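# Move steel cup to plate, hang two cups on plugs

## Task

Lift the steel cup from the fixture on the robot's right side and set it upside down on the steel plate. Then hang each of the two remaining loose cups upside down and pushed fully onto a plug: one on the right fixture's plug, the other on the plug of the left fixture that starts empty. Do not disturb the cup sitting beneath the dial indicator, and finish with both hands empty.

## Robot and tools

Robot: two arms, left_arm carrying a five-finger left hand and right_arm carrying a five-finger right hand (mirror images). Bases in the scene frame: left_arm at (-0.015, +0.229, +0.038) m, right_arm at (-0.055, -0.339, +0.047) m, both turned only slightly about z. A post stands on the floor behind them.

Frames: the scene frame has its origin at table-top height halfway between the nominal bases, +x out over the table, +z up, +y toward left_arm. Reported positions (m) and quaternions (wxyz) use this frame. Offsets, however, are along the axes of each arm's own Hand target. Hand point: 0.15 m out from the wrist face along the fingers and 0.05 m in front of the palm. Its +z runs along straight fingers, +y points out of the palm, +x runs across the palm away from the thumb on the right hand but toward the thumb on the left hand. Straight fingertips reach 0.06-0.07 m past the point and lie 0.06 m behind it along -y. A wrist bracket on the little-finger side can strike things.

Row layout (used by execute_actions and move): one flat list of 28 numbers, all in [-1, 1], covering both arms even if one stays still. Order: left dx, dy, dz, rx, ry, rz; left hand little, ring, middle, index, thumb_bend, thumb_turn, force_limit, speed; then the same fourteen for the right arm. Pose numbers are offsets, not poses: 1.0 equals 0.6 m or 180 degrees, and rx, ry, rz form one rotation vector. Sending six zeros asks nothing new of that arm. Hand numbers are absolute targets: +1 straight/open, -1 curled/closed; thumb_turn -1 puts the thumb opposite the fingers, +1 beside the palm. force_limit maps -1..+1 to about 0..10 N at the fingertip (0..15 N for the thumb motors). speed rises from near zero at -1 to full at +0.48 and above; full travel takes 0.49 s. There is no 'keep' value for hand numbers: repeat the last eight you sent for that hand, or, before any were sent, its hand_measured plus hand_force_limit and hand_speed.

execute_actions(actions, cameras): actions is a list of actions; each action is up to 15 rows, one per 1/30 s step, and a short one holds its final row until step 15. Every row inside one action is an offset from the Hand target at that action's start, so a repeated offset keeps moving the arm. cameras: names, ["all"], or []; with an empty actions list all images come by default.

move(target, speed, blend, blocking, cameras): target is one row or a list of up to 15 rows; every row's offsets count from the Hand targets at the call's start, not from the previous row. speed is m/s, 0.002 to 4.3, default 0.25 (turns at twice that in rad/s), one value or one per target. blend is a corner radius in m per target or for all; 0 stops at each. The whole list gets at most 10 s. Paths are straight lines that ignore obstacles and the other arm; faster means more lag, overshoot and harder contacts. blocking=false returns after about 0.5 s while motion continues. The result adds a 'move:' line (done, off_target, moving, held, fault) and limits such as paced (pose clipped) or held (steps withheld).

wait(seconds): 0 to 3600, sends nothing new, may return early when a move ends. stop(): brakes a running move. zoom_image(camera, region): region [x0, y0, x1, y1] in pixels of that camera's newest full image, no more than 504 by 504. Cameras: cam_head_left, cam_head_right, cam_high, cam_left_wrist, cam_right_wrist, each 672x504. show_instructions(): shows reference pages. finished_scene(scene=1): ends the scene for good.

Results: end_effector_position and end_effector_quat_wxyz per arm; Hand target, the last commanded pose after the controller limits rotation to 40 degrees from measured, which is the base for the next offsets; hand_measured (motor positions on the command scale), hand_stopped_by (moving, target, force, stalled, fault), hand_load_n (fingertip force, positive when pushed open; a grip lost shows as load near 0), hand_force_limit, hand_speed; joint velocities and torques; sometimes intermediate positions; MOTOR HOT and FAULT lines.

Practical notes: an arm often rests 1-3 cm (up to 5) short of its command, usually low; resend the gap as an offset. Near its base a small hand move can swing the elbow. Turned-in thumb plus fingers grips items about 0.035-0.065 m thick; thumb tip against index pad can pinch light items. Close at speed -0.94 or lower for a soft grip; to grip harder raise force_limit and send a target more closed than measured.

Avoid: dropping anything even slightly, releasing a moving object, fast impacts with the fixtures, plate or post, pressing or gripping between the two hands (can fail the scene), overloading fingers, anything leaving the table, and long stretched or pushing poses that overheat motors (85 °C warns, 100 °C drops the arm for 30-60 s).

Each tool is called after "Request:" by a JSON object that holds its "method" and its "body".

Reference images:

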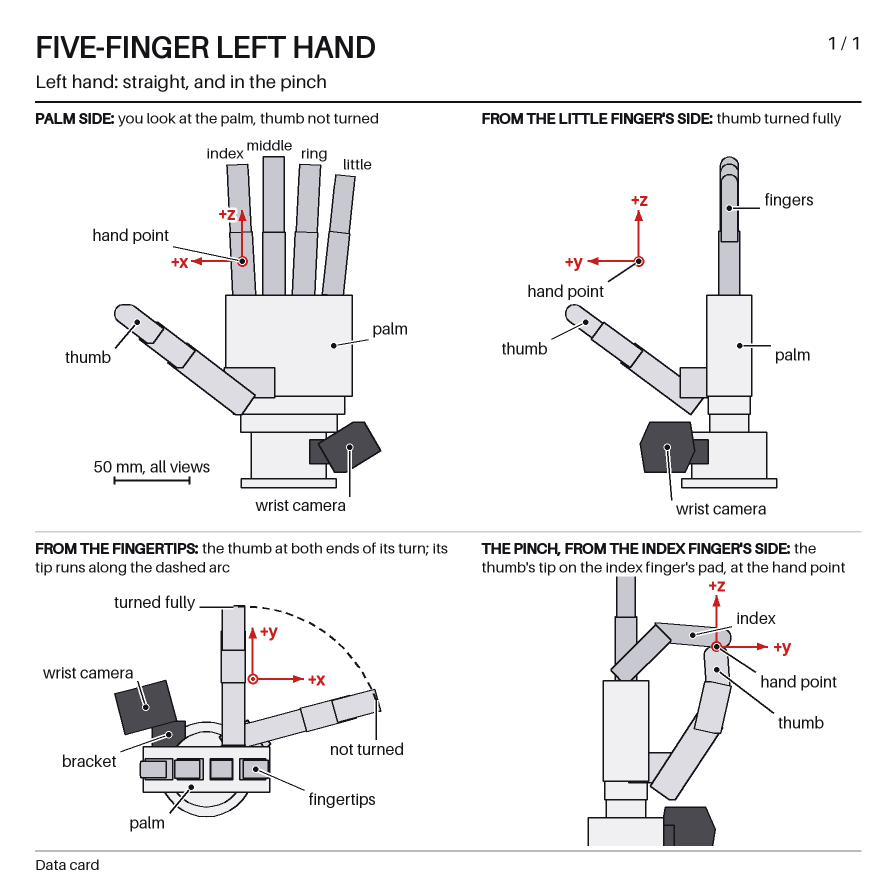

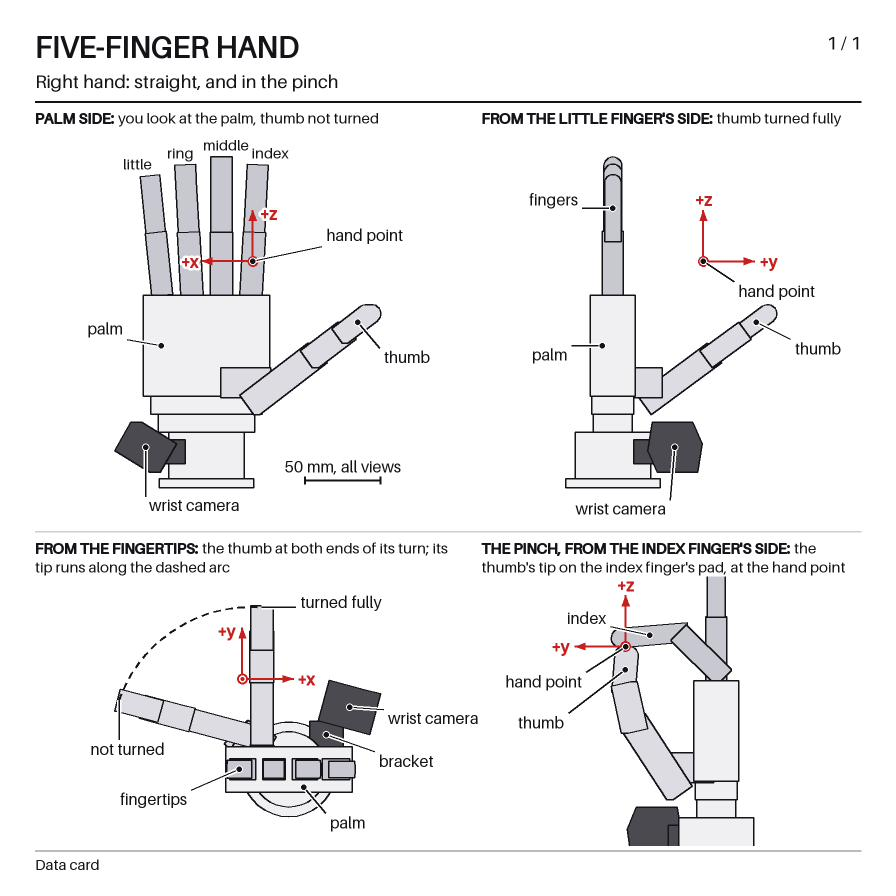

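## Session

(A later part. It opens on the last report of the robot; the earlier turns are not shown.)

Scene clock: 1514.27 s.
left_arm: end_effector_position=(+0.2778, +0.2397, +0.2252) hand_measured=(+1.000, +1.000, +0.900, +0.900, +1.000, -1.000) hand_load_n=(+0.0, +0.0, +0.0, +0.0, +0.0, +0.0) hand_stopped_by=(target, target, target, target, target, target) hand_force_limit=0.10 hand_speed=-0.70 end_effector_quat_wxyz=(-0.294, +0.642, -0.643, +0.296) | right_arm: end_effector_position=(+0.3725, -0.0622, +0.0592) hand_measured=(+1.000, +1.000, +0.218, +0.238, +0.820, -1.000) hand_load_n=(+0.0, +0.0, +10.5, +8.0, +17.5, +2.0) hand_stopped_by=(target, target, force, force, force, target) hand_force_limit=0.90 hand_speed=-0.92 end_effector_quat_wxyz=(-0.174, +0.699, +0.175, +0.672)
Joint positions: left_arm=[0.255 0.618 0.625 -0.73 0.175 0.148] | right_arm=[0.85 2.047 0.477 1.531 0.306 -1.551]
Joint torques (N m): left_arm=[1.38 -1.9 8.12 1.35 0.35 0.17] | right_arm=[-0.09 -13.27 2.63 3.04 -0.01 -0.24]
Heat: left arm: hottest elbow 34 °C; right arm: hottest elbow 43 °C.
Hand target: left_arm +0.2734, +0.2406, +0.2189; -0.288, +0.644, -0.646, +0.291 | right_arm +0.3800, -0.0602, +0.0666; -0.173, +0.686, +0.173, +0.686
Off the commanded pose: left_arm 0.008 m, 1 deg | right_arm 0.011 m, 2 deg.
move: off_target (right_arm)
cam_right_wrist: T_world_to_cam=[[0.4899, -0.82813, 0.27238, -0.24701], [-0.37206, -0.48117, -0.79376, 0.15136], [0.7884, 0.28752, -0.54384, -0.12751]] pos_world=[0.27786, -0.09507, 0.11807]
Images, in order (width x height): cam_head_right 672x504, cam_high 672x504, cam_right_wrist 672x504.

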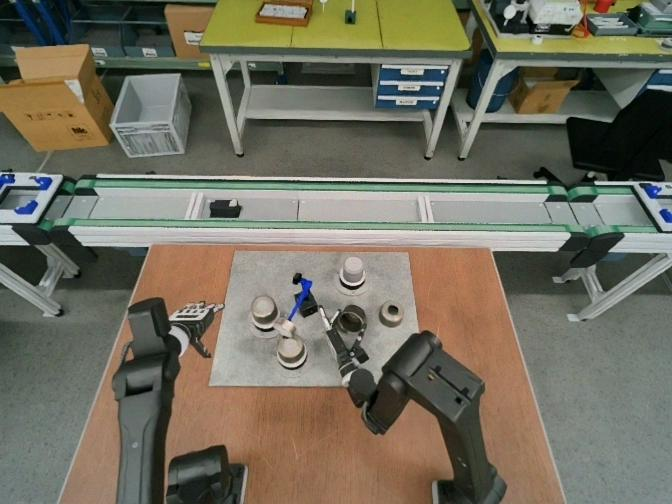

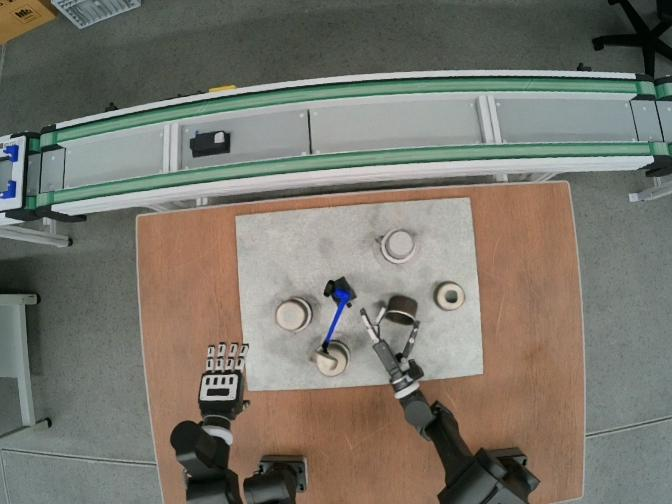

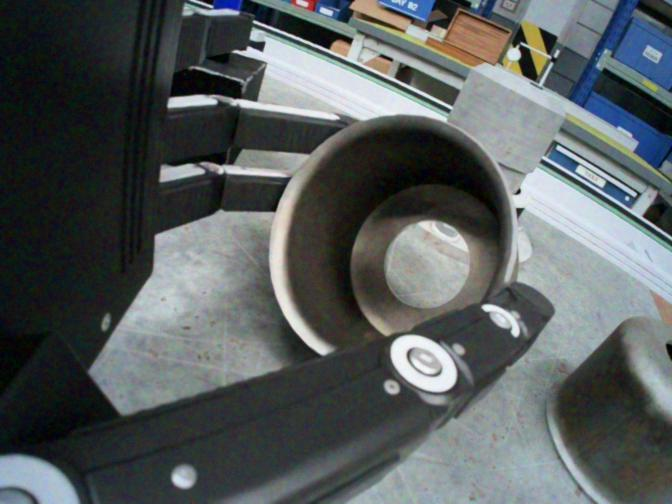

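Request:
{"method": "execute_actions", "body": {"actions": [[[0,0,0,0,0,0,1,1,0.9,0.9,1,-1,0.1,-0.7,-0.0133,0,0,0,0,0,1,1,-0.2,-0.2,0.3,-1,0.9,-0.92]]]}}

Request:
{"method": "execute_actions", "body": {"actions": [[[0,0,0,0,0,0,1,1,0.9,0.9,1,-1,0.1,-0.7,-0.0067,0,0,0,0,0,1,1,-0.2,-0.2,0.3,-1,0.9,-0.92]]], "cameras": ["cam_right_wrist","cam_head_right"]}}

Scene clock: 1516.83 s.
left_arm: end_effector_position=(+0.2778, +0.2397, +0.2252) hand_measured=(+1.000, +1.000, +0.900, +0.900, +1.000, -1.000) hand_load_n=(+0.0, +0.0, +0.0, +0.0, +0.0, +0.0) hand_stopped_by=(target, target, target, target, target, target) hand_force_limit=0.10 hand_speed=-0.70 end_effector_quat_wxyz=(-0.294, +0.642, -0.643, +0.296) | right_arm: end_effector_position=(+0.3735, -0.0615, +0.0570) hand_measured=(+1.000, +1.000, +0.218, +0.238, +0.820, -1.000) hand_load_n=(+0.0, +0.0, +10.5, +6.0, +18.0, +0.0) hand_stopped_by=(target, target, force, force, force, target) hand_force_limit=0.90 hand_speed=-0.92 end_effector_quat_wxyz=(-0.171, +0.696, +0.177, +0.674)
Joint positions: left_arm=[0.255 0.618 0.625 -0.73 0.175 0.148] | right_arm=[0.85 2.066 0.483 1.55 0.306 -1.561]
Joint torques (N m): left_arm=[1.96 -1.85 8.24 1.36 0.34 0.15] | right_arm=[-0.21 -12.92 2.56 2.7 0.02 -0.1]
Heat: left arm: hottest elbow 34 °C; right arm: hottest elbow 43 °C.
Hand target: left_arm +0.2734, +0.2406, +0.2189; -0.288, +0.644, -0.646, +0.291 | right_arm +0.3799, -0.0602, +0.0584; -0.173, +0.686, +0.173, +0.686
Off the commanded pose: left_arm 0.008 m, 1 deg | right_arm 0.007 m, 2 deg.
joint sent to its limit (right arm) — joint 4 (wrist pitch), upper limit. The joint targets still meet the commanded pose.
Step readings (end_effector_position of left_arm | right_arm):
0: (+0.2778, +0.2397, +0.2252) | (+0.3725, -0.0622, +0.0592)
1: (+0.2778, +0.2397, +0.2252) | (+0.3725, -0.0622, +0.0589)
2: (+0.2778, +0.2397, +0.2252) | (+0.3726, -0.0621, +0.0587)
4: (+0.2778, +0.2397, +0.2252) | (+0.3731, -0.0617, +0.0576)
8: (+0.2778, +0.2397, +0.2252) | (+0.3735, -0.0615, +0.0570)
15: (+0.2778, +0.2397, +0.2252) | (+0.3735, -0.0615, +0.0570)

Scene clock: 1517.53 s.
left_arm: end_effector_position=(+0.2778, +0.2397, +0.2252) hand_measured=(+1.000, +1.000, +0.900, +0.900, +1.000, -1.000) hand_load_n=(+0.0, +0.0, +0.0, +0.0, +0.0, +0.0) hand_stopped_by=(target, target, target, target, target, target) hand_force_limit=0.10 hand_speed=-0.70 end_effector_quat_wxyz=(-0.294, +0.642, -0.643, +0.296) | right_arm: end_effector_position=(+0.3741, -0.0610, +0.0564) hand_measured=(+1.000, +1.000, +0.218, +0.238, +0.820, -1.000) hand_load_n=(+0.0, +0.0, +11.0, +5.5, +18.0, -0.5) hand_stopped_by=(target, target, force, force, force, target) hand_force_limit=0.90 hand_speed=-0.92 end_effector_quat_wxyz=(-0.171, +0.695, +0.178, +0.675)
Joint positions: left_arm=[0.255 0.618 0.625 -0.73 0.175 0.148] | right_arm=[0.85 2.071 0.486 1.554 0.306 -1.563]
Joint torques (N m): left_arm=[1.38 -0.97 8.14 1.52 0.34 0.11] | right_arm=[-0.09 -12.51 2.5 2.52 0.04 -0.06]
Heat: left arm: hottest elbow 34 °C; right arm: hottest elbow 43 °C.
Hand target: left_arm +0.2734, +0.2406, +0.2189; -0.288, +0.644, -0.646, +0.291 | right_arm +0.3799, -0.0602, +0.0544; -0.173, +0.686, +0.173, +0.686
Off the commanded pose: left_arm 0.008 m, 1 deg | right_arm 0.006 m, 2 deg.
joint sent to its limit (right arm) — joint 4 (wrist pitch), upper limit. The joint targets still meet the commanded pose.
Step readings (end_effector_position of left_arm | right_arm):
0: (+0.2778, +0.2397, +0.2252) | (+0.3735, -0.0615, +0.0570)
1: (+0.2778, +0.2397, +0.2252) | (+0.3735, -0.0616, +0.0570)
2: (+0.2778, +0.2397, +0.2252) | (+0.3735, -0.0616, +0.0569)
4: (+0.2778, +0.2397, +0.2252) | (+0.3739, -0.0612, +0.0564)
8: (+0.2778, +0.2397, +0.2252) | (+0.3741, -0.0610, +0.0564)
15: (+0.2778, +0.2397, +0.2252) | (+0.3741, -0.0610, +0.0564)
cam_right_wrist: T_world_to_cam=[[0.487, -0.82654, 0.28226, -0.2455], [-0.36248, -0.4853, -0.79567, 0.14661], [0.79463, 0.28518, -0.53594, -0.13359]] pos_world=[0.27886, -0.09367, 0.11435]
Images, in order (width x height): cam_head_right 672x504, cam_right_wrist 672x504.

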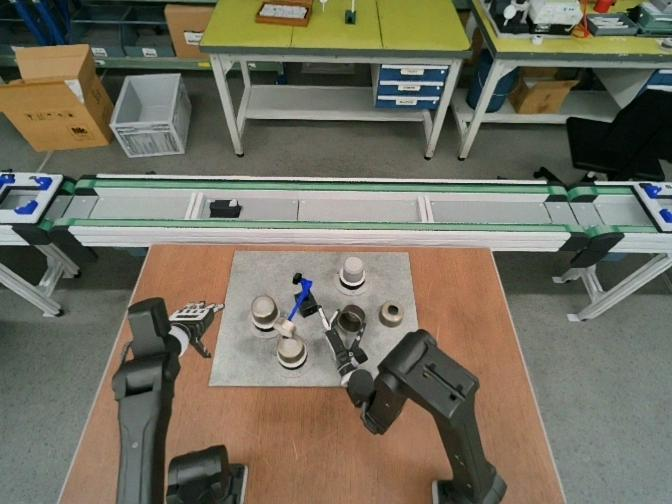

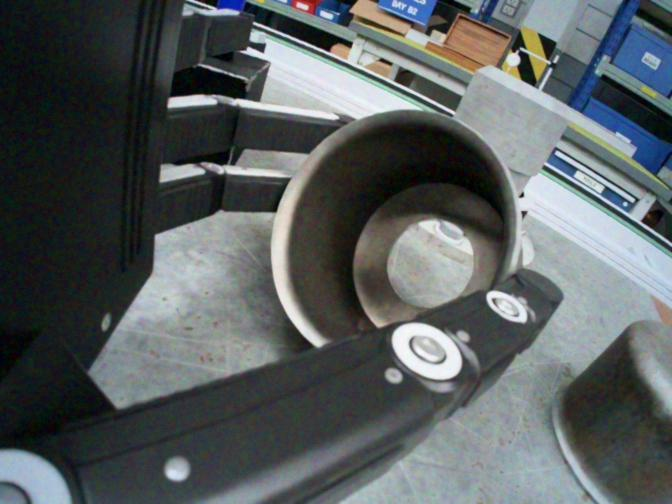

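Request:
{"method": "execute_actions", "body": {"actions": [[[0,0,0,0,0,0,1,1,0.9,0.9,1,-1,0.1,-0.7,0,0,0,0,0,0,1,1,0.25,0.26,0.835,-1,0.9,-0.92]],[[0,0,0,0,0,0,1,1,0.9,0.9,1,-1,0.1,-0.7,0,0,0,0,0,0,1,1,0.25,0.26,0.835,-1,0.9,-0.92]]], "cameras": ["cam_right_wrist"]}}

Scene clock: 1520.33 s.
left_arm: end_effector_position=(+0.2778, +0.2397, +0.2252) hand_measured=(+1.000, +1.000, +0.900, +0.900, +1.000, -1.000) hand_load_n=(+0.0, +0.0, +0.0, +0.0, +0.0, +0.0) hand_stopped_by=(target, target, target, target, target, target) hand_force_limit=0.10 hand_speed=-0.70 end_effector_quat_wxyz=(-0.294, +0.642, -0.643, +0.296) | right_arm: end_effector_position=(+0.3743, -0.0614, +0.0566) hand_measured=(+1.000, +1.000, +0.252, +0.260, +0.842, -1.000) hand_load_n=(+0.0, +0.0, +7.0, +3.5, +11.5, -0.5) hand_stopped_by=(target, target, target, target, target, target) hand_force_limit=0.90 hand_speed=-0.92 end_effector_quat_wxyz=(-0.170, +0.695, +0.178, +0.676)
Joint positions: left_arm=[0.255 0.618 0.625 -0.73 0.175 0.148] | right_arm=[0.85 2.071 0.486 1.554 0.308 -1.566]
Joint torques (N m): left_arm=[1.2 -1.03 8.35 1.46 0.38 0.16] | right_arm=[-0.15 -12.51 2.52 2.55 -0.02 -0.04]
Heat: left arm: hottest elbow 34 °C; right arm: hottest elbow 42 °C.
Hand target: left_arm +0.2734, +0.2406, +0.2189; -0.288, +0.644, -0.646, +0.291 | right_arm +0.3799, -0.0602, +0.0544; -0.173, +0.686, +0.173, +0.686
Off the commanded pose: left_arm 0.008 m, 1 deg | right_arm 0.006 m, 2 deg.
joint sent to its limit (right arm) — joint 4 (wrist pitch), upper limit. The joint targets still meet the commanded pose.
Step readings (end_effector_position of left_arm | right_arm):
0: (+0.2778, +0.2397, +0.2252) | (+0.3741, -0.0610, +0.0564)
1: (+0.2778, +0.2397, +0.2252) | (+0.3741, -0.0610, +0.0564)
2: (+0.2778, +0.2397, +0.2252) | (+0.3741, -0.0610, +0.0564)
4: (+0.2778, +0.2397, +0.2252) | (+0.3742, -0.0613, +0.0565)
8: (+0.2778, +0.2397, +0.2252) | (+0.3743, -0.0614, +0.0566)
15: (+0.2778, +0.2397, +0.2252) | (+0.3743, -0.0614, +0.0566)
16: (+0.2778, +0.2397, +0.2252) | (+0.3743, -0.0614, +0.0566)
17: (+0.2778, +0.2397, +0.2252) | (+0.3743, -0.0614, +0.0566)
19: (+0.2778, +0.2397, +0.2252) | (+0.3743, -0.0614, +0.0566)
23: (+0.2778, +0.2397, +0.2252) | (+0.3743, -0.0614, +0.0566)
30: (+0.2778, +0.2397, +0.2252) | (+0.3743, -0.0614, +0.0566)
cam_right_wrist: T_world_to_cam=[[0.48513, -0.82674, 0.28487, -0.24541], [-0.3623, -0.48653, -0.795, 0.1464], [0.79586, 0.28247, -0.53556, -0.13415]] pos_world=[0.27886, -0.09377, 0.11445]

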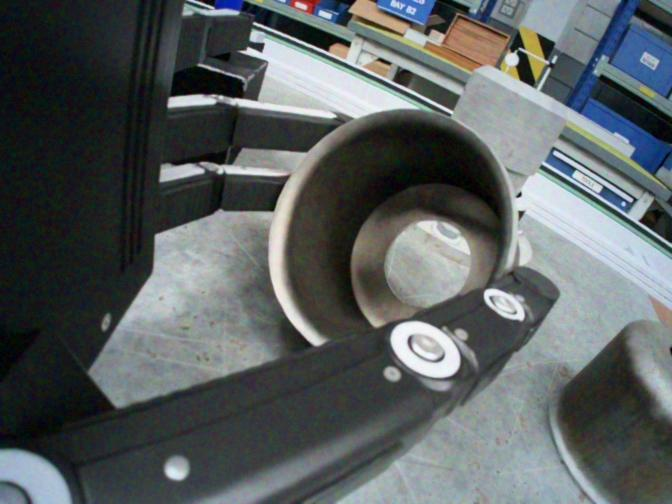

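Request:
{"method": "execute_actions", "body": {"actions": [], "cameras": ["cam_head_left","cam_head_right","cam_high"]}}

Request:
{"method": "zoom_image", "body": {"camera": "cam_head_right", "region": [310, 280, 410, 380]}}

Request:
{"method": "zoom_image", "body": {"camera": "cam_high", "region": [350, 270, 470, 390]}}

Request:
{"method": "zoom_image", "body": {"camera": "cam_head_left", "region": [310, 280, 430, 400]}}

Scene clock: 1523.80 s.
left_arm: end_effector_position=(+0.2778, +0.2397, +0.2252) hand_measured=(+1.000, +1.000, +0.900, +0.900, +1.000, -1.000) hand_load_n=(+0.0, +0.0, +0.0, +0.0, +0.0, +0.0) hand_stopped_by=(target, target, target, target, target, target) hand_force_limit=0.10 hand_speed=-0.70 end_effector_quat_wxyz=(-0.294, +0.642, -0.643, +0.296) | right_arm: end_effector_position=(+0.3743, -0.0614, +0.0566) hand_measured=(+1.000, +1.000, +0.252, +0.260, +0.842, -1.000) hand_load_n=(+0.0, +0.0, +7.0, +3.5, +11.0, -0.5) hand_stopped_by=(target, target, target, target, target, target) hand_force_limit=0.90 hand_speed=-0.92 end_effector_quat_wxyz=(-0.170, +0.695, +0.178, +0.676)
Joint positions: left_arm=[0.255 0.618 0.625 -0.73 0.175 0.148] | right_arm=[0.85 2.071 0.486 1.554 0.308 -1.566]
Joint velocities: within noise
Joint torques (N m): left_arm=[0.91 -0.97 8.2 1.7 0.36 0.11] | right_arm=[-0.03 -12.63 2.51 2.55 -0.02 -0.04]
Heat: left arm: hottest elbow 34 °C; right arm: hottest elbow 42 °C.
Hand target: left_arm +0.2734, +0.2406, +0.2189; -0.288, +0.644, -0.646, +0.291 | right_arm +0.3799, -0.0602, +0.0544; -0.173, +0.686, +0.173, +0.686
Off the commanded pose: left_arm 0.008 m, 1 deg | right_arm 0.006 m, 2 deg.
Images, in order (width x height): cam_head_left 672x504, cam_head_right 672x504, cam_high 672x504.

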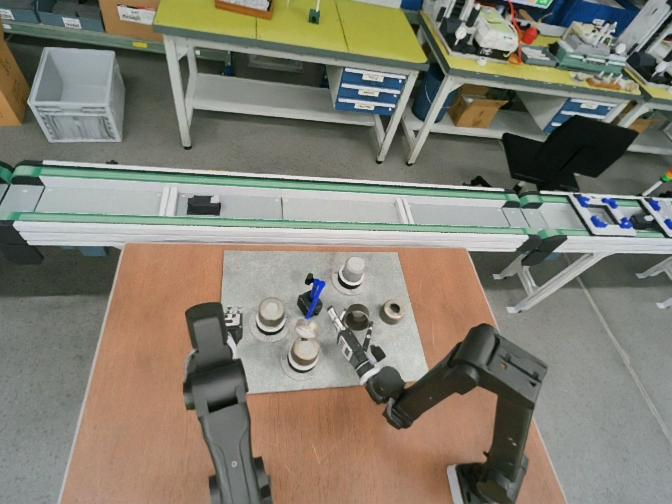

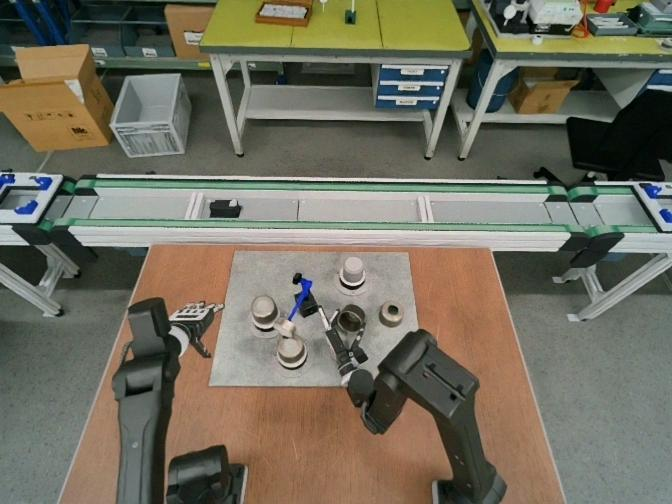

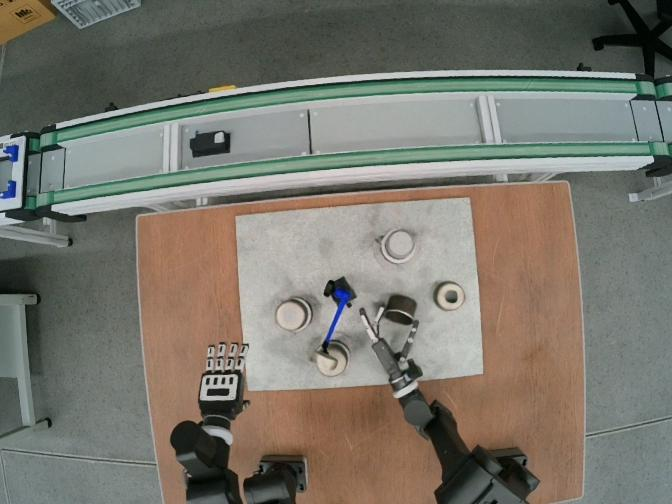

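Scaled by 5.040 from the camera's image (finer frame: 960x720).

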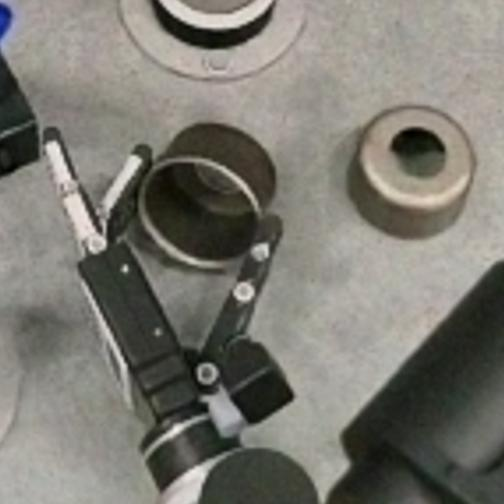

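Scaled by 4.200 from the camera's image (finer frame: 960x720).

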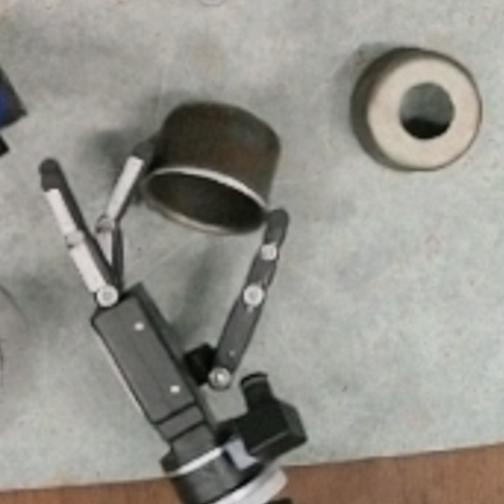

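Scaled by 4.200 from the camera's image (finer frame: 960x720).

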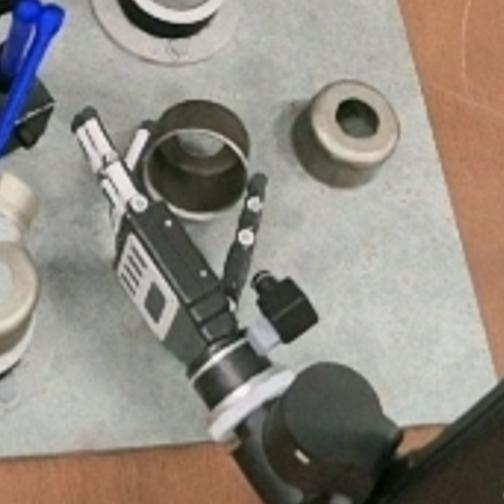

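Request:
{"method": "execute_actions", "body": {"actions": [[[0,0,0,0,0,0,1,1,0.9,0.9,1,-1,0.1,-0.7,0,0,0,0,0,0,1,1,0.27,0.267,0.855,-1,0.9,-0.94]],[[-0,0,0,0,0,0,1,1,0.9,0.9,1,-1,0.1,-0.7,-0.0067,0,0,0,0,0,1,1,0.27,0.267,0.855,-1,0.9,-0.94]],[[-0,0,0,0,0,0,1,1,0.9,0.9,1,-1,0.1,-0.7,-0.0067,0,0,0,0,0,1,1,0.27,0.267,0.855,-1,0.9,-0.94]]], "cameras": ["cam_right_wrist","cam_head_right"]}}

Scene clock: 1528.27 s.
left_arm: end_effector_position=(+0.2778, +0.2397, +0.2252) hand_measured=(+1.000, +1.000, +0.900, +0.900, +1.000, -1.000) hand_load_n=(+0.0, +0.0, +0.0, +0.0, +0.0, +0.0) hand_stopped_by=(target, target, target, target, target, target) hand_force_limit=0.10 hand_speed=-0.70 end_effector_quat_wxyz=(-0.294, +0.642, -0.643, +0.296) | right_arm: end_effector_position=(+0.3761, -0.0595, +0.0495) hand_measured=(+1.000, +1.000, +0.270, +0.268, +0.858, -1.000) hand_load_n=(+0.0, +0.0, +2.0, +0.0, +2.5, +0.0) hand_stopped_by=(target, target, target, target, target, target) hand_force_limit=0.90 hand_speed=-0.94 end_effector_quat_wxyz=(-0.168, +0.697, +0.179, +0.673)
Joint positions: left_arm=[0.255 0.618 0.625 -0.73 0.175 0.148] | right_arm=[0.85 2.092 0.499 1.555 0.308 -1.566]
Joint torques (N m): left_arm=[1.03 -0.91 8.25 1.66 0.36 0.13] | right_arm=[0.03 -13.22 2.02 2.51 0.07 0.01]
Heat: left arm: hottest elbow 34 °C; right arm: hottest elbow 41 °C.
Hand target: left_arm +0.2734, +0.2406, +0.2189; -0.288, +0.644, -0.646, +0.291 | right_arm +0.3800, -0.0602, +0.0464; -0.173, +0.686, +0.173, +0.686
Off the commanded pose: left_arm 0.008 m, 1 deg | right_arm 0.005 m, 2 deg.
joint sent to its limit (right arm) — joint 4 (wrist pitch), upper limit. The joint targets still meet the commanded pose.
Step readings (end_effector_position of left_arm | right_arm):
0: (+0.2778, +0.2397, +0.2252) | (+0.3743, -0.0614, +0.0566)
1: (+0.2778, +0.2397, +0.2252) | (+0.3743, -0.0614, +0.0566)
2: (+0.2778, +0.2397, +0.2252) | (+0.3743, -0.0614, +0.0566)
4: (+0.2778, +0.2397, +0.2252) | (+0.3743, -0.0614, +0.0566)
8: (+0.2778, +0.2397, +0.2252) | (+0.3742, -0.0615, +0.0564)
15: (+0.2778, +0.2397, +0.2252) | (+0.3742, -0.0615, +0.0564)
16: (+0.2778, +0.2397, +0.2252) | (+0.3743, -0.0614, +0.0563)
17: (+0.2778, +0.2397, +0.2252) | (+0.3746, -0.0610, +0.0561)
19: (+0.2778, +0.2397, +0.2252) | (+0.3753, -0.0603, +0.0553)
23: (+0.2778, +0.2397, +0.2252) | (+0.3758, -0.0598, +0.0541)
30: (+0.2778, +0.2397, +0.2252) | (+0.3758, -0.0599, +0.0539)
31: (+0.2778, +0.2397, +0.2252) | (+0.3757, -0.0599, +0.0537)
32: (+0.2778, +0.2397, +0.2252) | (+0.3758, -0.0598, +0.0530)
34: (+0.2778, +0.2397, +0.2252) | (+0.3762, -0.0594, +0.0516)
38: (+0.2778, +0.2397, +0.2252) | (+0.3761, -0.0595, +0.0497)
45: (+0.2778, +0.2397, +0.2252) | (+0.3761, -0.0595, +0.0495)
cam_right_wrist: T_world_to_cam=[[0.48666, -0.82515, 0.28686, -0.24334], [-0.36649, -0.49092, -0.79037, 0.14347], [0.793, 0.27951, -0.54132, -0.13878]] pos_world=[0.28106, -0.09157, 0.10807]
Images, in order (width x height): cam_head_right 672x504, cam_right_wrist 672x504.

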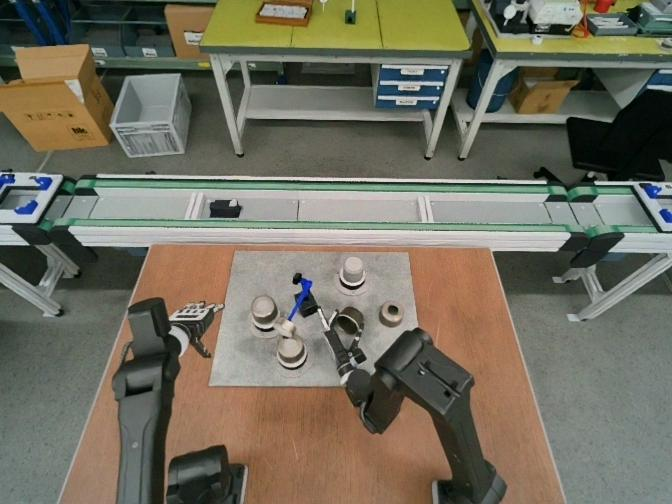

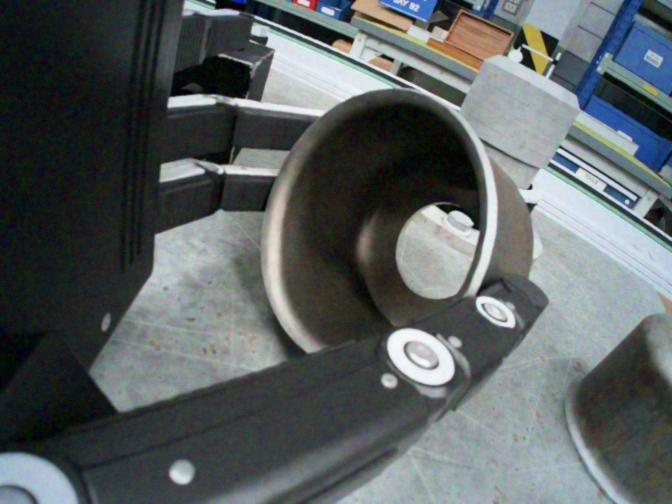

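Request:
{"method": "execute_actions", "body": {"actions": [[[-0,0,0,0,0,0,1,1,0.9,0.9,1,-1,0.1,-0.7,-0.0050,0,0,0,0,0,1,1,0.27,0.267,0.855,-1,0.9,-0.94]],[[-0,0,0,0,0,0,1,1,0.9,0.9,1,-1,0.1,-0.7,-0.0050,0,0,0,0,0,1,1,0.27,0.267,0.855,-1,0.9,-0.94]]], "cameras": ["cam_right_wrist","cam_head_right"]}}

Request:
{"method": "zoom_image", "body": {"camera": "cam_head_right", "region": [310, 280, 410, 380]}}

Scene clock: 1531.93 s.
left_arm: end_effector_position=(+0.2778, +0.2397, +0.2252) hand_measured=(+1.000, +1.000, +0.900, +0.900, +1.000, -1.000) hand_load_n=(+0.0, +0.0, +0.0, +0.0, +0.0, +0.0) hand_stopped_by=(target, target, target, target, target, target) hand_force_limit=0.10 hand_speed=-0.70 end_effector_quat_wxyz=(-0.294, +0.642, -0.643, +0.296) | right_arm: end_effector_position=(+0.3750, -0.0607, +0.0437) hand_measured=(+1.000, +1.000, +0.270, +0.268, +0.858, -1.000) hand_load_n=(+0.0, +0.0, +2.5, +0.5, +2.5, +0.0) hand_stopped_by=(target, target, target, target, target, target) hand_force_limit=0.90 hand_speed=-0.94 end_effector_quat_wxyz=(-0.166, +0.701, +0.182, +0.670)
Joint positions: left_arm=[0.255 0.618 0.625 -0.73 0.175 0.148] | right_arm=[0.85 2.105 0.499 1.555 0.308 -1.566]
Joint torques (N m): left_arm=[1.03 -1.08 8.18 1.4 0.36 0.11] | right_arm=[0.03 -12.86 2.26 2.48 0.13 0.04]
Heat: left arm: hottest elbow 34 °C; right arm: hottest elbow 41 °C.
Hand target: left_arm +0.2734, +0.2406, +0.2189; -0.288, +0.644, -0.646, +0.291 | right_arm +0.3799, -0.0602, +0.0404; -0.173, +0.686, +0.173, +0.686
Off the commanded pose: left_arm 0.008 m, 1 deg | right_arm 0.006 m, 3 deg.
joint sent to its limit (right arm) — joint 4 (wrist pitch), upper limit. The joint targets still meet the commanded pose.
Step readings (end_effector_position of left_arm | right_arm):
0: (+0.2778, +0.2397, +0.2252) | (+0.3761, -0.0595, +0.0495)
1: (+0.2778, +0.2397, +0.2252) | (+0.3761, -0.0596, +0.0493)
2: (+0.2778, +0.2397, +0.2252) | (+0.3760, -0.0596, +0.0492)
4: (+0.2778, +0.2397, +0.2252) | (+0.3758, -0.0598, +0.0479)
8: (+0.2778, +0.2397, +0.2252) | (+0.3755, -0.0601, +0.0464)
15: (+0.2778, +0.2397, +0.2252) | (+0.3755, -0.0601, +0.0464)
16: (+0.2778, +0.2397, +0.2252) | (+0.3755, -0.0602, +0.0462)
17: (+0.2778, +0.2397, +0.2252) | (+0.3754, -0.0602, +0.0459)
19: (+0.2778, +0.2397, +0.2252) | (+0.3752, -0.0605, +0.0446)
23: (+0.2778, +0.2397, +0.2252) | (+0.3750, -0.0607, +0.0437)
30: (+0.2778, +0.2397, +0.2252) | (+0.3750, -0.0607, +0.0437)
cam_right_wrist: T_world_to_cam=[[0.48909, -0.82264, 0.28993, -0.24294], [-0.37317, -0.49779, -0.78291, 0.13965], [0.78838, 0.27472, -0.55045, -0.13892]] pos_world=[0.28046, -0.09217, 0.10329]
Images, in order (width x height): cam_head_right 672x504, cam_right_wrist 672x504.

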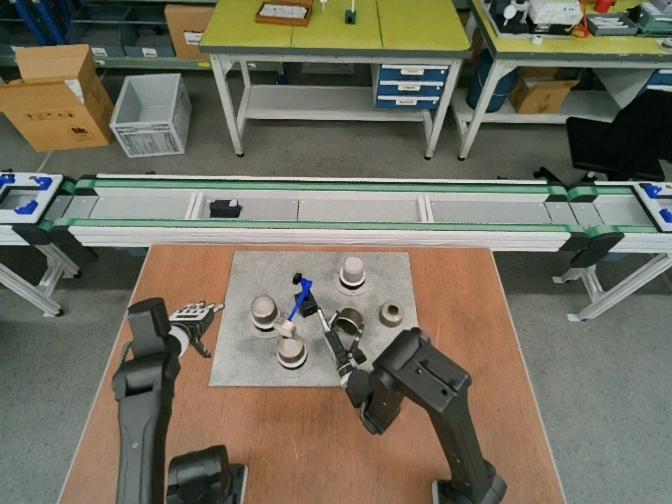

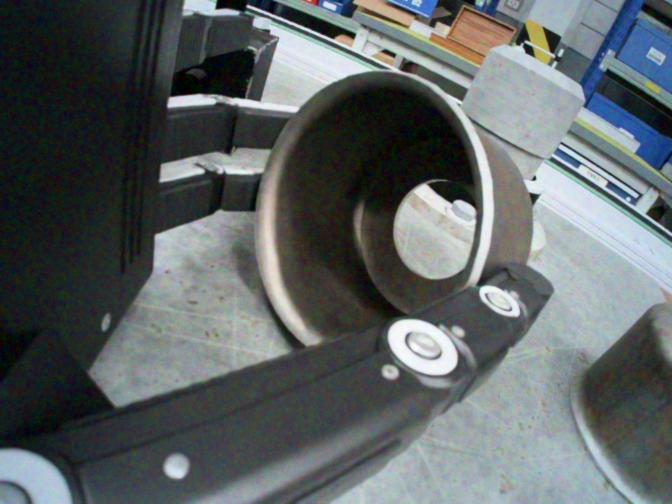

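Scaled by 5.040 from the camera's image (finer frame: 960x720).

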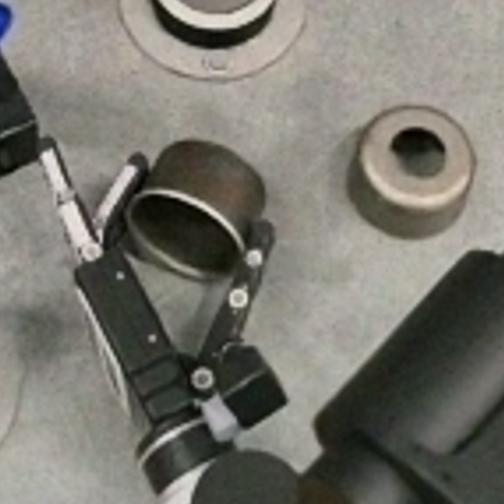

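Request:
{"method": "execute_actions", "body": {"actions": [[[-0,0,0,0,0,0,1,1,0.9,0.9,1,-1,0.1,-0.7,-0.0050,0,0,0,0,0,1,1,0.27,0.267,0.855,-1,0.9,-0.94]],[[-0,0,0,0,0,0,1,1,0.9,0.9,1,-1,0.1,-0.7,-0.0050,0,0,0,0,0,1,1,0.27,0.267,0.855,-1,0.9,-0.94]]], "cameras": ["cam_right_wrist","cam_head_right"]}}

Request:
{"method": "zoom_image", "body": {"camera": "cam_head_right", "region": [310, 280, 410, 380]}}

Scene clock: 1536.27 s.
left_arm: end_effector_position=(+0.2778, +0.2397, +0.2252) hand_measured=(+1.000, +1.000, +0.900, +0.900, +1.000, -1.000) hand_load_n=(+0.0, +0.0, +0.0, +0.0, +0.0, +0.0) hand_stopped_by=(target, target, target, target, target, target) hand_force_limit=0.10 hand_speed=-0.70 end_effector_quat_wxyz=(-0.294, +0.642, -0.643, +0.296) | right_arm: end_effector_position=(+0.3769, -0.0587, +0.0410) hand_measured=(+1.000, +1.000, +0.270, +0.268, +0.858, -1.000) hand_load_n=(+0.0, +0.0, +3.5, +0.0, +2.5, +0.0) hand_stopped_by=(target, target, target, target, target, target) hand_force_limit=0.90 hand_speed=-0.94 end_effector_quat_wxyz=(-0.166, +0.701, +0.181, +0.670)
Joint positions: left_arm=[0.255 0.618 0.625 -0.73 0.175 0.148] | right_arm=[0.85 2.116 0.509 1.557 0.308 -1.566]
Joint torques (N m): left_arm=[1.85 -0.79 8.18 1.47 0.35 0.14] | right_arm=[0.03 -12.57 1.89 2.43 0.19 0.08]
Heat: left arm: hottest elbow 34 °C; right arm: hottest elbow 41 °C.
Hand target: left_arm +0.2734, +0.2406, +0.2189; -0.288, +0.644, -0.646, +0.291 | right_arm +0.3799, -0.0602, +0.0344; -0.173, +0.686, +0.173, +0.686
Off the commanded pose: left_arm 0.008 m, 1 deg | right_arm 0.007 m, 3 deg.
joint sent to its limit (right arm) — joint 4 (wrist pitch), upper limit. The joint targets are off in orientation, not in position.
Step readings (end_effector_position of left_arm | right_arm):
0: (+0.2778, +0.2397, +0.2252) | (+0.3750, -0.0607, +0.0437)
1: (+0.2778, +0.2397, +0.2252) | (+0.3751, -0.0606, +0.0438)
2: (+0.2778, +0.2397, +0.2252) | (+0.3752, -0.0605, +0.0436)
4: (+0.2778, +0.2397, +0.2252) | (+0.3756, -0.0600, +0.0431)
8: (+0.2778, +0.2397, +0.2252) | (+0.3760, -0.0596, +0.0424)
15: (+0.2778, +0.2397, +0.2252) | (+0.3760, -0.0596, +0.0424)
16: (+0.2778, +0.2397, +0.2252) | (+0.3759, -0.0597, +0.0423)
17: (+0.2778, +0.2397, +0.2252) | (+0.3760, -0.0596, +0.0422)
19: (+0.2778, +0.2397, +0.2252) | (+0.3764, -0.0592, +0.0417)
23: (+0.2778, +0.2397, +0.2252) | (+0.3769, -0.0587, +0.0410)
30: (+0.2778, +0.2397, +0.2252) | (+0.3769, -0.0587, +0.0410)
cam_right_wrist: T_world_to_cam=[[0.48894, -0.82278, 0.28978, -0.24143], [-0.37271, -0.49739, -0.78338, 0.13911], [0.78868, 0.27502, -0.54985, -0.14247]] pos_world=[0.28225, -0.09027, 0.10059]
Images, in order (width x height): cam_head_right 672x504, cam_right_wrist 672x504.

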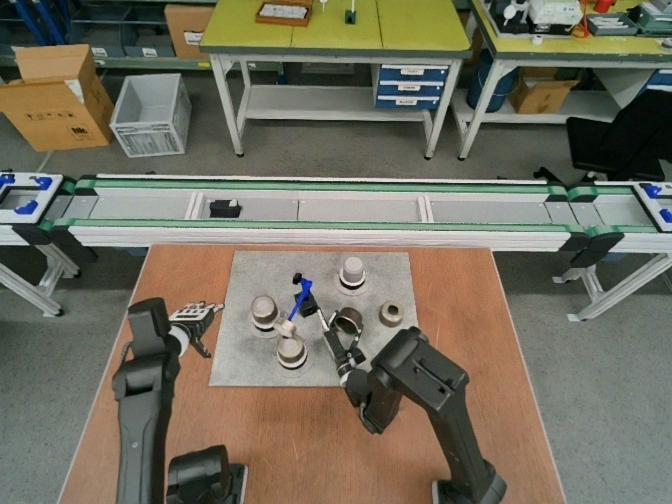

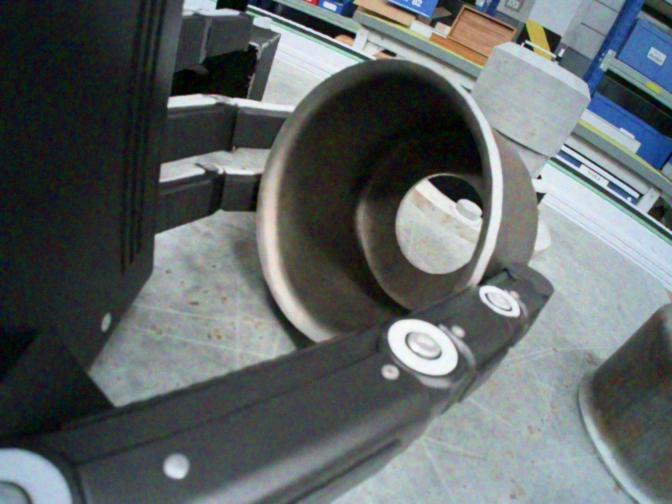

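Scaled by 5.040 from the camera's image (finer frame: 960x720).

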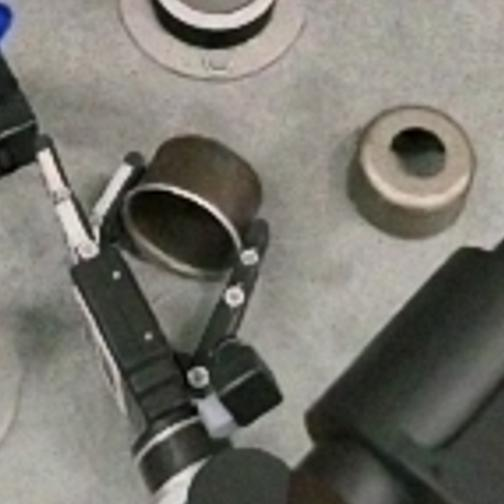

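Request:
{"method": "execute_actions", "body": {"actions": [[[-0,0,0,0,0,0,1,1,0.9,0.9,1,-1,0.1,-0.7,-0.0060,0,0,0,0,0,1,1,0.28,0.275,0.865,-1,0.9,-0.94]],[[-0,0,0,0,0,0,1,1,0.9,0.9,1,-1,0.1,-0.7,-0.0050,0,0,0,0,0,1,1,0.28,0.275,0.865,-1,0.9,-0.94]]], "cameras": ["cam_right_wrist","cam_head_right"]}}

Request:
{"method": "zoom_image", "body": {"camera": "cam_head_right", "region": [310, 280, 410, 380]}}

Scene clock: 1540.30 s.
left_arm: end_effector_position=(+0.2778, +0.2397, +0.2252) hand_measured=(+1.000, +1.000, +0.900, +0.900, +1.000, -1.000) hand_load_n=(+0.0, +0.0, +0.0, +0.0, +0.0, +0.0) hand_stopped_by=(target, target, target, target, target, target) hand_force_limit=0.10 hand_speed=-0.70 end_effector_quat_wxyz=(-0.294, +0.642, -0.643, +0.296) | right_arm: end_effector_position=(+0.3773, -0.0581, +0.0348) hand_measured=(+1.000, +1.000, +0.280, +0.276, +0.866, -1.000) hand_load_n=(+0.0, +0.0, +3.0, +0.0, +1.5, +0.0) hand_stopped_by=(target, target, target, target, target, target) hand_force_limit=0.90 hand_speed=-0.94 end_effector_quat_wxyz=(-0.165, +0.703, +0.182, +0.667)
Joint positions: left_arm=[0.255 0.618 0.625 -0.73 0.175 0.148] | right_arm=[0.85 2.132 0.515 1.559 0.308 -1.563]
Joint torques (N m): left_arm=[0.79 -1.79 8.23 1.57 0.32 0.17] | right_arm=[-0.03 -12.98 1.74 2.39 0.27 0.1]
Heat: left arm: hottest elbow 34 °C; right arm: hottest elbow 40 °C.
Hand target: left_arm +0.2734, +0.2406, +0.2189; -0.288, +0.644, -0.646, +0.291 | right_arm +0.3799, -0.0602, +0.0278; -0.173, +0.686, +0.173, +0.686
Off the commanded pose: left_arm 0.008 m, 1 deg | right_arm 0.008 m, 3 deg.
joint sent to its limit (right arm) — joint 4 (wrist pitch), upper limit. The joint targets are off in orientation, not in position.
Step readings (end_effector_position of left_arm | right_arm):
0: (+0.2778, +0.2397, +0.2252) | (+0.3769, -0.0587, +0.0410)
1: (+0.2778, +0.2397, +0.2252) | (+0.3769, -0.0587, +0.0408)
2: (+0.2778, +0.2397, +0.2252) | (+0.3769, -0.0587, +0.0405)
4: (+0.2778, +0.2397, +0.2252) | (+0.3772, -0.0584, +0.0396)
8: (+0.2778, +0.2397, +0.2252) | (+0.3773, -0.0583, +0.0371)
15: (+0.2778, +0.2397, +0.2252) | (+0.3772, -0.0583, +0.0371)
16: (+0.2778, +0.2397, +0.2252) | (+0.3772, -0.0583, +0.0369)
17: (+0.2778, +0.2397, +0.2252) | (+0.3772, -0.0582, +0.0366)
19: (+0.2778, +0.2397, +0.2252) | (+0.3775, -0.0580, +0.0358)
23: (+0.2778, +0.2397, +0.2252) | (+0.3773, -0.0581, +0.0348)
30: (+0.2778, +0.2397, +0.2252) | (+0.3773, -0.0581, +0.0348)
cam_right_wrist: T_world_to_cam=[[0.49085, -0.82177, 0.28941, -0.24003], [-0.37837, -0.50028, -0.77882, 0.13645], [0.7848, 0.27278, -0.55649, -0.14488]] pos_world=[0.28315, -0.08947, 0.09511]
Images, in order (width x height): cam_head_right 672x504, cam_right_wrist 672x504.

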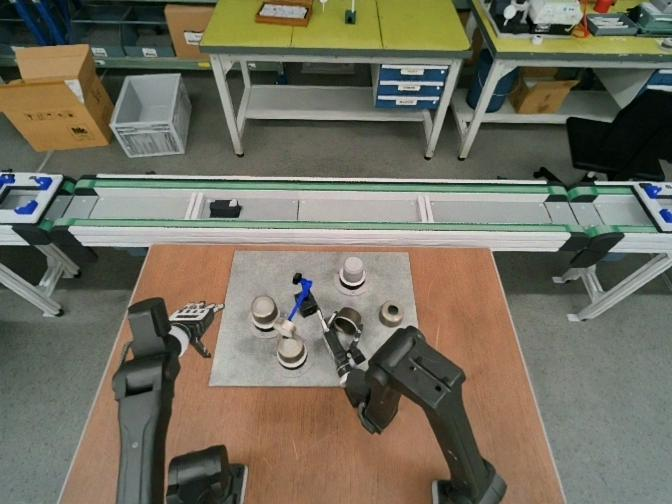

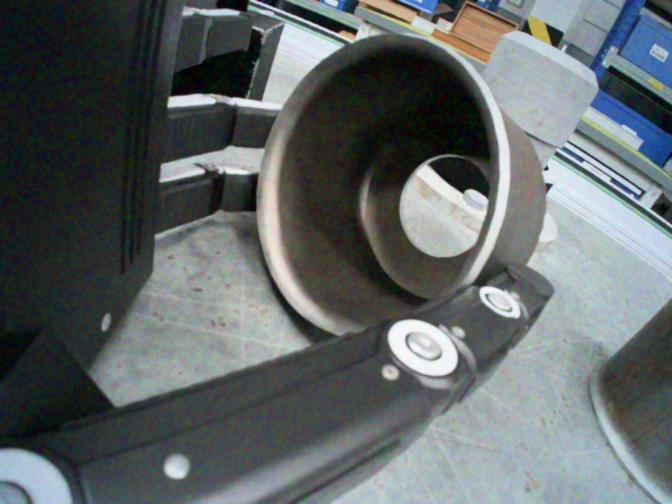

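Scaled by 5.040 from the camera's image (finer frame: 960x720).

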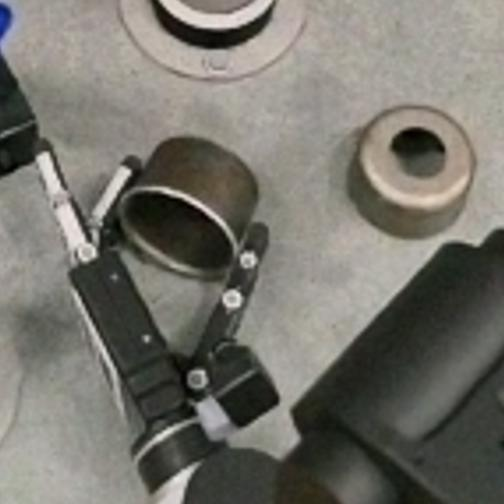

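Request:
{"method": "execute_actions", "body": {"actions": [[[-0,0,0,0,0,0,1,1,0.9,0.9,1,-1,0.1,-0.7,0,0,0,0,0,0,1,1,0.32,0.31,0.90,-1,0.9,-0.95]],[[-0,0,0,0,0,0,1,1,0.9,0.9,1,-1,0.1,-0.7,0,0,0,0,0,0,1,1,0.32,0.31,0.90,-1,0.9,-0.95]],[[-0,0,0,0,0,0,1,1,0.9,0.9,1,-1,0.1,-0.7,0,0,0,0,0,0,1,1,0.32,0.31,0.90,-1,0.9,-0.95]]], "cameras": ["cam_right_wrist","cam_head_right"]}}

Scene clock: 1547.13 s.
left_arm: end_effector_position=(+0.2778, +0.2397, +0.2252) hand_measured=(+1.000, +1.000, +0.900, +0.900, +1.000, -1.000) hand_load_n=(+0.0, +0.0, +0.5, +0.0, +0.0, +0.0) hand_stopped_by=(target, target, target, target, target, target) hand_force_limit=0.10 hand_speed=-0.70 end_effector_quat_wxyz=(-0.294, +0.642, -0.643, +0.296) | right_arm: end_effector_position=(+0.3769, -0.0592, +0.0319) hand_measured=(+1.000, +1.000, +0.320, +0.310, +0.900, -1.000) hand_load_n=(+0.0, +0.0, +0.0, +0.0, +0.0, +0.5) hand_stopped_by=(target, target, target, target, target, target) hand_force_limit=0.90 hand_speed=-0.95 end_effector_quat_wxyz=(-0.165, +0.706, +0.180, +0.665)
Joint positions: left_arm=[0.255 0.618 0.625 -0.73 0.175 0.148] | right_arm=[0.85 2.138 0.515 1.559 0.312 -1.558]
Joint torques (N m): left_arm=[1.38 -1.44 8.08 1.51 0.36 0.21] | right_arm=[0.15 -13.39 1.73 2.4 0.16 0.05]
Heat: left arm: hottest elbow 34 °C; right arm: hottest elbow 40 °C.
Hand target: left_arm +0.2734, +0.2406, +0.2189; -0.288, +0.644, -0.646, +0.291 | right_arm +0.3799, -0.0602, +0.0277; -0.173, +0.686, +0.173, +0.686
Off the commanded pose: left_arm 0.008 m, 1 deg | right_arm 0.005 m, 3 deg.
joint sent to its limit (right arm) — joint 4 (wrist pitch), upper limit. The joint targets are off in orientation, not in position.
Step readings (end_effector_position of left_arm | right_arm):
0: (+0.2778, +0.2397, +0.2252) | (+0.3773, -0.0581, +0.0348)
1: (+0.2778, +0.2397, +0.2252) | (+0.3773, -0.0581, +0.0348)
2: (+0.2778, +0.2397, +0.2252) | (+0.3773, -0.0581, +0.0348)
4: (+0.2778, +0.2397, +0.2252) | (+0.3774, -0.0583, +0.0348)
8: (+0.2778, +0.2397, +0.2252) | (+0.3771, -0.0590, +0.0330)
15: (+0.2778, +0.2397, +0.2252) | (+0.3769, -0.0592, +0.0320)
16: (+0.2778, +0.2397, +0.2252) | (+0.3769, -0.0592, +0.0320)
17: (+0.2778, +0.2397, +0.2252) | (+0.3769, -0.0592, +0.0320)
19: (+0.2778, +0.2397, +0.2252) | (+0.3769, -0.0592, +0.0320)
23: (+0.2778, +0.2397, +0.2252) | (+0.3769, -0.0592, +0.0320)
30: (+0.2778, +0.2397, +0.2252) | (+0.3769, -0.0592, +0.0319)
31: (+0.2778, +0.2397, +0.2252) | (+0.3769, -0.0592, +0.0319)
32: (+0.2778, +0.2397, +0.2252) | (+0.3769, -0.0592, +0.0319)
34: (+0.2778, +0.2397, +0.2252) | (+0.3769, -0.0592, +0.0319)
38: (+0.2778, +0.2397, +0.2252) | (+0.3769, -0.0592, +0.0319)
45: (+0.2778, +0.2397, +0.2252) | (+0.3769, -0.0592, +0.0319)
cam_right_wrist: T_world_to_cam=[[0.48951, -0.82371, 0.28616, -0.23942], [-0.38479, -0.49853, -0.77679, 0.13598], [0.78251, 0.27013, -0.56099, -0.14495]] pos_world=[0.28295, -0.09026, 0.09282]
Images, in order (width x height): cam_head_right 672x504, cam_right_wrist 672x504.

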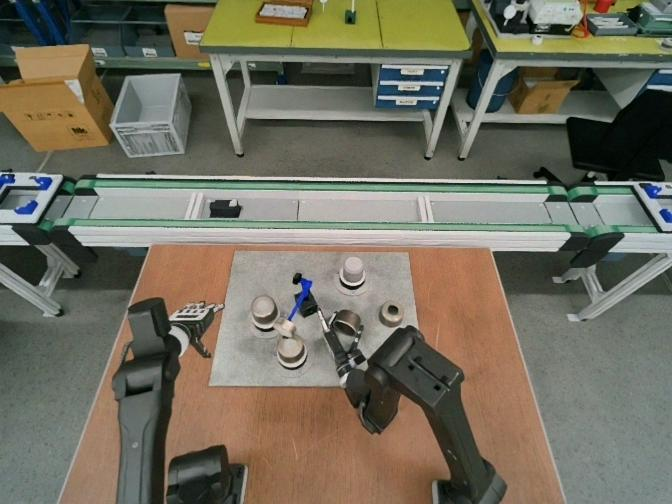

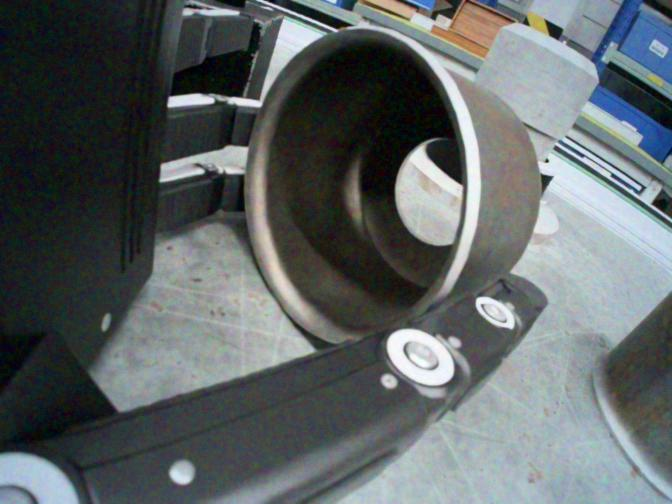

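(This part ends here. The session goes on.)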